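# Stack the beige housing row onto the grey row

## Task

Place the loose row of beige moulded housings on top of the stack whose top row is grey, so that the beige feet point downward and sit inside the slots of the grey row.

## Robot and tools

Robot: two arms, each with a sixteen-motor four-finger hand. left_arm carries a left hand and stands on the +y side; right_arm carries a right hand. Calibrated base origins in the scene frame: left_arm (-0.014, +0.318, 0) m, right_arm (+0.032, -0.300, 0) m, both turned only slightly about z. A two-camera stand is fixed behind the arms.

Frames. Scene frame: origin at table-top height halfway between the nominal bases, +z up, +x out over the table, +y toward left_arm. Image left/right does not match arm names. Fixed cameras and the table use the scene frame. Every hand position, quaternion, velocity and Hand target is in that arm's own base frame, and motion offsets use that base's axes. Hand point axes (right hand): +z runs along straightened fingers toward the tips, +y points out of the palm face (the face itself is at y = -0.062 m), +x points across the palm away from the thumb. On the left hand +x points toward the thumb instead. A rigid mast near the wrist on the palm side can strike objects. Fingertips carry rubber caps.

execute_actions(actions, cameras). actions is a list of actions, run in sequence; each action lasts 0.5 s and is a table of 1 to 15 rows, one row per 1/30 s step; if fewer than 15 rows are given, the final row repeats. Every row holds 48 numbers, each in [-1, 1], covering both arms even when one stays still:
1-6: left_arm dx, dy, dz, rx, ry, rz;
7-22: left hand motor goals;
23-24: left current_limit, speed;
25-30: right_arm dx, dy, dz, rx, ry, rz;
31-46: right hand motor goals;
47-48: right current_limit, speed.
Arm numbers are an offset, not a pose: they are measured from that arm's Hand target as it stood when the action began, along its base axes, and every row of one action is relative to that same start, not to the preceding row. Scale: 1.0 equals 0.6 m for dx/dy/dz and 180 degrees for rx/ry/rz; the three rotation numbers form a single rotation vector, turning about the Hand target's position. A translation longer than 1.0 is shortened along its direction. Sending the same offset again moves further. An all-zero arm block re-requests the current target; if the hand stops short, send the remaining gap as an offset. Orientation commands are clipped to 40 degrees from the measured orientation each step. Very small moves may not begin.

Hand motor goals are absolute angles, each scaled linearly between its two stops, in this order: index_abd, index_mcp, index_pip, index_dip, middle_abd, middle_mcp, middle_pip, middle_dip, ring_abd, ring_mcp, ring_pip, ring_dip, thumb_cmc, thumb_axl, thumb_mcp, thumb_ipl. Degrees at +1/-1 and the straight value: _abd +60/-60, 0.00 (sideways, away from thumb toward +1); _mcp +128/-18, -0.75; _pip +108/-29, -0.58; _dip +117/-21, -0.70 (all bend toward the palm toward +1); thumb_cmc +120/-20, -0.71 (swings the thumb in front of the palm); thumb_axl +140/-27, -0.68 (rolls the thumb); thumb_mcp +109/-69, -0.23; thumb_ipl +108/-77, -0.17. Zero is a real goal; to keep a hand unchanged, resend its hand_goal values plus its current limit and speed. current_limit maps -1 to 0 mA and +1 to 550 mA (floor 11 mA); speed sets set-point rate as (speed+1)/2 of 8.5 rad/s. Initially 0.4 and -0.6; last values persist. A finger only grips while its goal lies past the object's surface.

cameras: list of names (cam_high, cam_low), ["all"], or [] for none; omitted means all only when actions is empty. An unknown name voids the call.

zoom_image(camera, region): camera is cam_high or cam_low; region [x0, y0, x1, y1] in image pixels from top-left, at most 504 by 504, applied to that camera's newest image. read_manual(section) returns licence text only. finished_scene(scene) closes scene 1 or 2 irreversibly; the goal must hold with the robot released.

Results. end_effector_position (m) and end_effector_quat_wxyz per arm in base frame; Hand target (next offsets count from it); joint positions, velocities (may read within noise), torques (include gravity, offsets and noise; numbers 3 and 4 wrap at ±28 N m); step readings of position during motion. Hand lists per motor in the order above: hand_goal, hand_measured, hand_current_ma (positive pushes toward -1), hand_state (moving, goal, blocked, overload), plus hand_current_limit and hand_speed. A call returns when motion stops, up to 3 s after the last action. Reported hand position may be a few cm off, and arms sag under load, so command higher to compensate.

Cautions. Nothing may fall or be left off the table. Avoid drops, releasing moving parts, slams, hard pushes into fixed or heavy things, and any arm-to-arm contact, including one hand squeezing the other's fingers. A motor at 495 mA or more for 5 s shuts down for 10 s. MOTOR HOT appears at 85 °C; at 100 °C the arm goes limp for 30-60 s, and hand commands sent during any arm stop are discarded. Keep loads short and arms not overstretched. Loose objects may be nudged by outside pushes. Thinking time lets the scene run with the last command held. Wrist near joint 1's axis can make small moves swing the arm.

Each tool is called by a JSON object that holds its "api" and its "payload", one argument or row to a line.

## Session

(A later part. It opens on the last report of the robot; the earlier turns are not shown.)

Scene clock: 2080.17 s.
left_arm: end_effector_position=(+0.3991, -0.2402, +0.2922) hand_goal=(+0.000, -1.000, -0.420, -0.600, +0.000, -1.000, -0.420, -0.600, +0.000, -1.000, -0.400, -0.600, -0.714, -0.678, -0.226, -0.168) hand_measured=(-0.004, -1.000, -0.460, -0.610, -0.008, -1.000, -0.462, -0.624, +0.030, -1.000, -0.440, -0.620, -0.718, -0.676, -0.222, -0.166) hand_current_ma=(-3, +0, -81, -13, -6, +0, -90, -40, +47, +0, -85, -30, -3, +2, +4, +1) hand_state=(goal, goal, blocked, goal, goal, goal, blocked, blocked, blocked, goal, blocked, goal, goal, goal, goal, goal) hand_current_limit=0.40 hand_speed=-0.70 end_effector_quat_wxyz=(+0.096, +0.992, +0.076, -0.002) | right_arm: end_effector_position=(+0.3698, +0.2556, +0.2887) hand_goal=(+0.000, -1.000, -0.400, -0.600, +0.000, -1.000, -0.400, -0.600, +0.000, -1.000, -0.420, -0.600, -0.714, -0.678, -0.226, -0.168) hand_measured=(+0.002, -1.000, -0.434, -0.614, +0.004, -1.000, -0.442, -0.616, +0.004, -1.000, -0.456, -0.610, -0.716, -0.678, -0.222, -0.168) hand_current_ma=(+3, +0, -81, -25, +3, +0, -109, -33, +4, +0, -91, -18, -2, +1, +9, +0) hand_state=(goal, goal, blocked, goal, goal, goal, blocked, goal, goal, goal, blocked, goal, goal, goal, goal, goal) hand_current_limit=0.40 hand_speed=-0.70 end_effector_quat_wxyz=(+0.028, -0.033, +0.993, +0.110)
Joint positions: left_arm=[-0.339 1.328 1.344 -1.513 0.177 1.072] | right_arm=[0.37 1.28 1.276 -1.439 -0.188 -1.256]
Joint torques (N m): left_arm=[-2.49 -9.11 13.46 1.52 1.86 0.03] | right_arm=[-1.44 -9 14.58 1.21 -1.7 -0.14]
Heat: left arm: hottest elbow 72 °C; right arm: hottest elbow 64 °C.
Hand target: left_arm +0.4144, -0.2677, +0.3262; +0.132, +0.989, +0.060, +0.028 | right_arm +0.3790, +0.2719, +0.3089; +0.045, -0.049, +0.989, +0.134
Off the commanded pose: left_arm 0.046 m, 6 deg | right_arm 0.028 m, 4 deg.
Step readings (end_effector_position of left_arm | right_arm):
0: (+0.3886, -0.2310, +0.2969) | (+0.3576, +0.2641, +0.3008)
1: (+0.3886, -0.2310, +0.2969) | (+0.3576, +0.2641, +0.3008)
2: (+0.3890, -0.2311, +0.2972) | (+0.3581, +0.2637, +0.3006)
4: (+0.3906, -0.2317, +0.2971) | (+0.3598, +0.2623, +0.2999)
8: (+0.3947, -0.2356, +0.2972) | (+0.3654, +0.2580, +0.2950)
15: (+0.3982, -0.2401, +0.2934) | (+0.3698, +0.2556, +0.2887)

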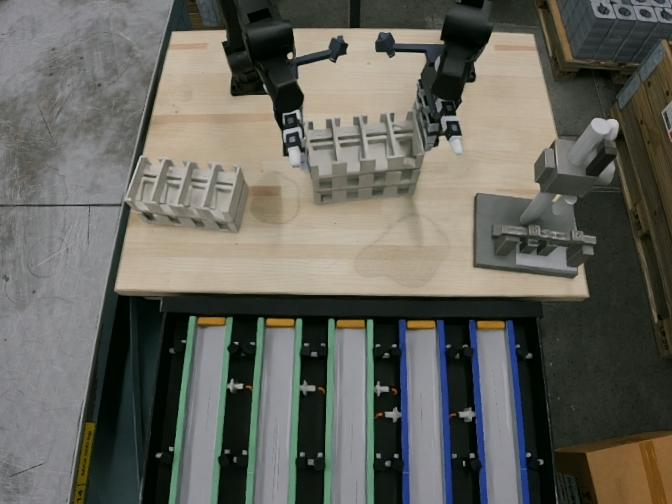

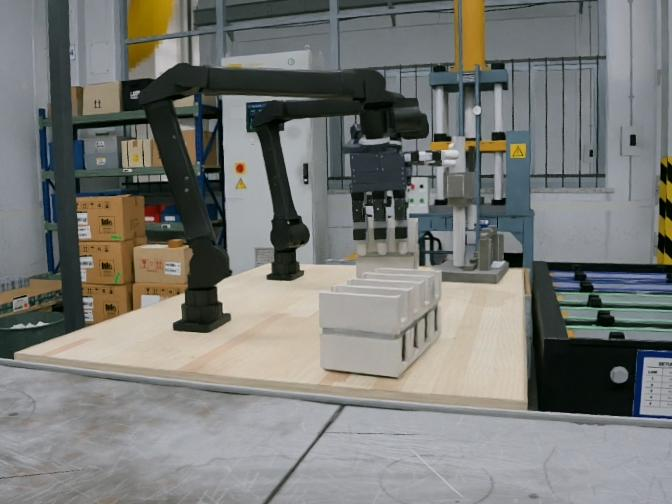

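{"api": "execute_actions", "payload": {
  "actions": [
    [[0,0.05,0,0,0,0, 0,-1,-0.5,-0.6,0,-1,-0.5,-0.6,0,-1,-0.5,-0.6,-0.714,-0.678,-0.226,-0.168,0.4,-0.7, 0,-0.035,-0.01,0,0,0, 0,-1,-0.5,-0.6,0,-1,-0.5,-0.6,0,-1,-0.5,-0.6,-0.714,-0.678,-0.226,-0.168,0.4,-0.7]],
    [[0,0.07,0,0,0,0, 0,-1,-0.56,-0.6,0,-1,-0.56,-0.6,0,-1,-0.56,-0.6,-0.714,-0.678,-0.226,-0.168,0.4,-0.7, 0,-0.08,0,0,0,0, 0,-1,-0.56,-0.6,0,-1,-0.56,-0.6,0,-1,-0.56,-0.6,-0.714,-0.678,-0.226,-0.168,0.4,-0.7]]
  ],
  "cameras": ["all"]
}}

{"api": "zoom_image", "payload": {
  "camera": "cam_high",
  "region": [290, 90, 430, 210]
}}

{"api": "zoom_image", "payload": {
  "camera": "cam_low",
  "region": [330, 210, 430, 290]
}}

Scene clock: 2087.80 s.
left_arm: end_effector_position=(+0.4140, -0.1948, +0.3030) hand_goal=(+0.000, -1.000, -0.560, -0.600, +0.000, -1.000, -0.560, -0.600, +0.000, -1.000, -0.560, -0.600, -0.714, -0.678, -0.226, -0.168) hand_measured=(-0.004, -0.998, -0.558, -0.602, -0.002, -0.998, -0.558, -0.604, +0.002, -0.998, -0.556, -0.602, -0.716, -0.676, -0.222, -0.166) hand_current_ma=(-2, +1, +2, -2, -1, +1, +2, -2, +2, +1, +3, -2, -2, +2, +4, +1) hand_state=(goal, goal, goal, goal, goal, goal, goal, goal, goal, goal, goal, goal, goal, goal, goal, goal) hand_current_limit=0.40 hand_speed=-0.70 end_effector_quat_wxyz=(+0.126, +0.990, +0.067, +0.009) | right_arm: end_effector_position=(+0.3828, +0.2059, +0.3025) hand_goal=(+0.000, -1.000, -0.560, -0.600, +0.000, -1.000, -0.560, -0.600, +0.000, -1.000, -0.560, -0.600, -0.714, -0.678, -0.226, -0.168) hand_measured=(+0.002, -0.998, -0.556, -0.602, +0.002, -0.998, -0.558, -0.604, +0.004, -0.998, -0.558, -0.602, -0.716, -0.678, -0.222, -0.168) hand_current_ma=(+2, +2, +4, -3, +3, +1, +3, -4, +3, +1, +3, -3, -2, +1, +9, +0) hand_state=(goal, goal, goal, goal, goal, goal, goal, goal, goal, goal, goal, goal, goal, goal, goal, goal) hand_current_limit=0.40 hand_speed=-0.70 end_effector_quat_wxyz=(+0.047, -0.047, +0.989, +0.134)
Joint positions: left_arm=[-0.192 1.32 1.344 -1.511 0.239 1.234] | right_arm=[0.211 1.261 1.276 -1.446 -0.249 -1.438]
Joint torques (N m): left_arm=[-0.32 -12.34 10.8 -0.18 0.55 0.16] | right_arm=[-2.32 -9.7 10.07 0.17 -0.42 -0.06]
Heat: left arm: hottest elbow 72 °C; right arm: hottest elbow 66 °C.
Hand target: left_arm +0.4145, -0.1957, +0.3262; +0.132, +0.989, +0.060, +0.028 | right_arm +0.3790, +0.2029, +0.3029; +0.046, -0.050, +0.989, +0.134
Off the commanded pose: left_arm 0.023 m, 2 deg | right_arm 0.005 m, 0 deg.
Step readings (end_effector_position of left_arm | right_arm):
0: (+0.3991, -0.2402, +0.2922) | (+0.3698, +0.2556, +0.2887)
1: (+0.3991, -0.2402, +0.2922) | (+0.3698, +0.2555, +0.2887)
2: (+0.3990, -0.2403, +0.2925) | (+0.3696, +0.2557, +0.2892)
4: (+0.3992, -0.2405, +0.2941) | (+0.3695, +0.2564, +0.2914)
8: (+0.4012, -0.2361, +0.2963) | (+0.3710, +0.2542, +0.2933)
15: (+0.4011, -0.2348, +0.2970) | (+0.3715, +0.2529, +0.2938)
16: (+0.4011, -0.2348, +0.2970) | (+0.3715, +0.2527, +0.2938)
17: (+0.4016, -0.2332, +0.2975) | (+0.3718, +0.2516, +0.2942)
19: (+0.4039, -0.2273, +0.2985) | (+0.3747, +0.2441, +0.2957)
23: (+0.4140, -0.2020, +0.3004) | (+0.3854, +0.2160, +0.2992)
30: (+0.4151, -0.1942, +0.3028) | (+0.3846, +0.2055, +0.3025)

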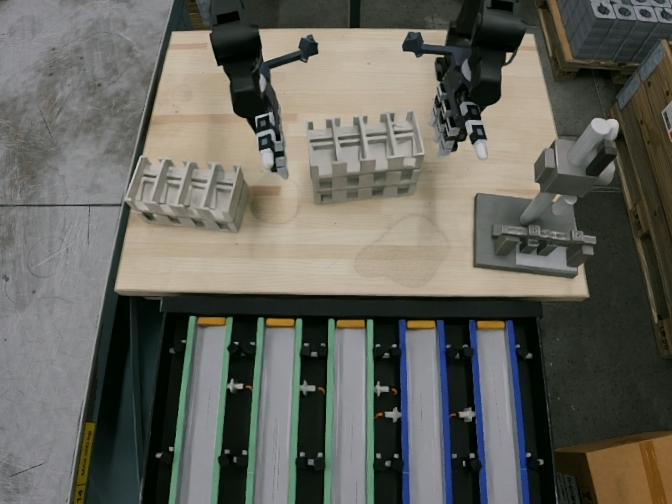

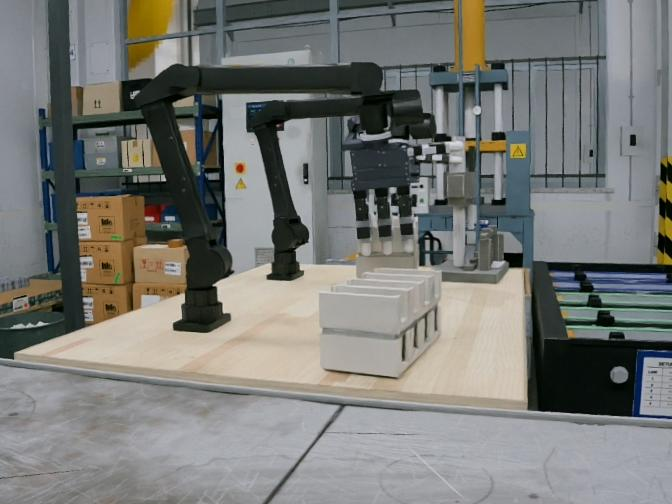

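Scaled by 3.600.

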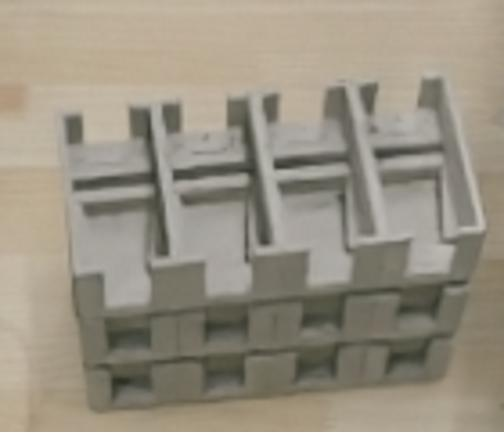

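Scaled by 5.040.

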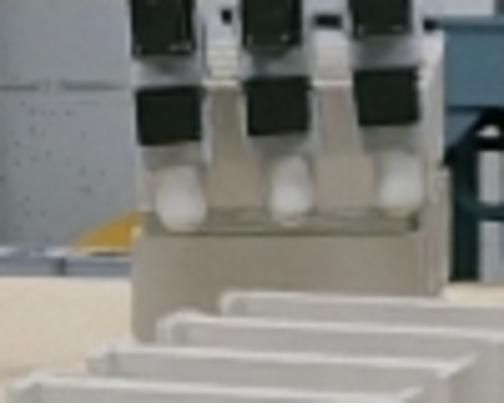

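{"api": "execute_actions", "payload": {
  "actions": [
    [[-0.03,0.06,0.05,0,0,0, 0,-1,-0.56,-0.6,0,-1,-0.56,-0.6,0,-1,-0.56,-0.6,-0.714,-0.678,-0.226,-0.168,0.4,-0.7, -0.03,-0.06,0.05,0,0,0, 0,-1,-0.56,-0.6,0,-1,-0.56,-0.6,0,-1,-0.56,-0.6,-0.714,-0.678,-0.226,-0.168,0.4,-0.7]],
    [[-0.08,0,0.02,0,0,0, 0,-1,-0.56,-0.6,0,-1,-0.56,-0.6,0,-1,-0.56,-0.6,-0.714,-0.678,-0.226,-0.168,0.4,-0.7, -0.08,0,0.02,0,0,0, 0,-1,-0.56,-0.6,0,-1,-0.56,-0.6,0,-1,-0.56,-0.6,-0.714,-0.678,-0.226,-0.168,0.4,-0.7]]
  ],
  "cameras": ["cam_high"]
}}

{"api": "finished_scene", "payload": {
  "scene": 1
}}

Scene clock: 2094.67 s.
left_arm: end_effector_position=(+0.3509, -0.1572, +0.3707) hand_goal=(+0.000, -1.000, -0.560, -0.600, +0.000, -1.000, -0.560, -0.600, +0.000, -1.000, -0.560, -0.600, -0.714, -0.678, -0.226, -0.168) hand_measured=(-0.002, -0.998, -0.558, -0.602, -0.002, -0.998, -0.558, -0.604, +0.002, -0.998, -0.556, -0.602, -0.716, -0.676, -0.222, -0.166) hand_current_ma=(-2, +1, +2, -2, -1, +1, +2, -2, +1, +1, +2, -2, -2, +2, +4, +1) hand_state=(goal, goal, goal, goal, goal, goal, goal, goal, goal, goal, goal, goal, goal, goal, goal, goal) hand_current_limit=0.40 hand_speed=-0.70 end_effector_quat_wxyz=(+0.133, +0.988, +0.063, +0.039) | right_arm: end_effector_position=(+0.3151, +0.1649, +0.3492) hand_goal=(+0.000, -1.000, -0.560, -0.600, +0.000, -1.000, -0.560, -0.600, +0.000, -1.000, -0.560, -0.600, -0.714, -0.678, -0.226, -0.168) hand_measured=(+0.002, -0.998, -0.556, -0.602, +0.002, -0.998, -0.558, -0.604, +0.002, -0.998, -0.558, -0.602, -0.716, -0.678, -0.222, -0.168) hand_current_ma=(+2, +2, +4, -3, +2, +1, +3, -4, +2, +1, +3, -3, -2, +1, +9, +0) hand_state=(goal, goal, goal, goal, goal, goal, goal, goal, goal, goal, goal, goal, goal, goal, goal, goal) hand_current_limit=0.40 hand_speed=-0.70 end_effector_quat_wxyz=(+0.055, -0.046, +0.988, +0.134)
Joint positions: left_arm=[-0.111 1.132 1.355 -1.668 0.249 1.317] | right_arm=[0.123 1.074 1.253 -1.616 -0.259 -1.524]
Joint torques (N m): left_arm=[-1.26 -6.53 7.82 -0.17 0.53 0.09] | right_arm=[-1.79 -6.18 9.95 -0.02 -0.4 -0.03]
Heat: left arm: hottest elbow 71 °C; right arm: hottest elbow 66 °C.
Hand target: left_arm +0.3485, -0.1597, +0.3681; +0.132, +0.989, +0.060, +0.028 | right_arm +0.3130, +0.1669, +0.3449; +0.046, -0.050, +0.989, +0.134
Off the commanded pose: left_arm 0.004 m, 1 deg | right_arm 0.005 m, 1 deg.
joint sent to its limit (left arm) — joint 4 (wrist pitch), lower limit. The joint targets still meet the commanded pose.
Step readings (end_effector_position of left_arm | right_arm):
0: (+0.4140, -0.1948, +0.3030) | (+0.3828, +0.2059, +0.3025)
1: (+0.4138, -0.1948, +0.3029) | (+0.3826, +0.2058, +0.3024)
2: (+0.4118, -0.1937, +0.3031) | (+0.3812, +0.2047, +0.3025)
4: (+0.4059, -0.1882, +0.3043) | (+0.3747, +0.1989, +0.3039)
8: (+0.3970, -0.1680, +0.3139) | (+0.3659, +0.1791, +0.3128)
15: (+0.3911, -0.1601, +0.3290) | (+0.3577, +0.1700, +0.3205)
16: (+0.3908, -0.1602, +0.3292) | (+0.3571, +0.1700, +0.3205)
17: (+0.3895, -0.1601, +0.3299) | (+0.3560, +0.1699, +0.3210)
19: (+0.3844, -0.1597, +0.3331) | (+0.3495, +0.1691, +0.3236)
23: (+0.3678, -0.1584, +0.3527) | (+0.3283, +0.1665, +0.3364)
30: (+0.3512, -0.1572, +0.3727) | (+0.3149, +0.1649, +0.3500)
Images, in order (width x height): cam_high 672x504.

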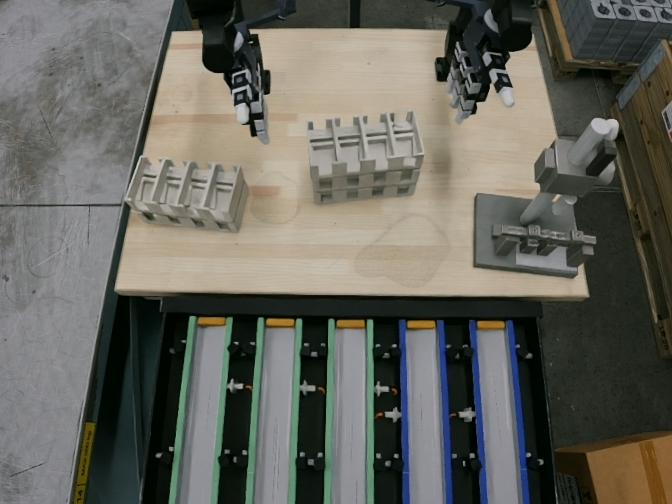

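The scene is finished: the task was done.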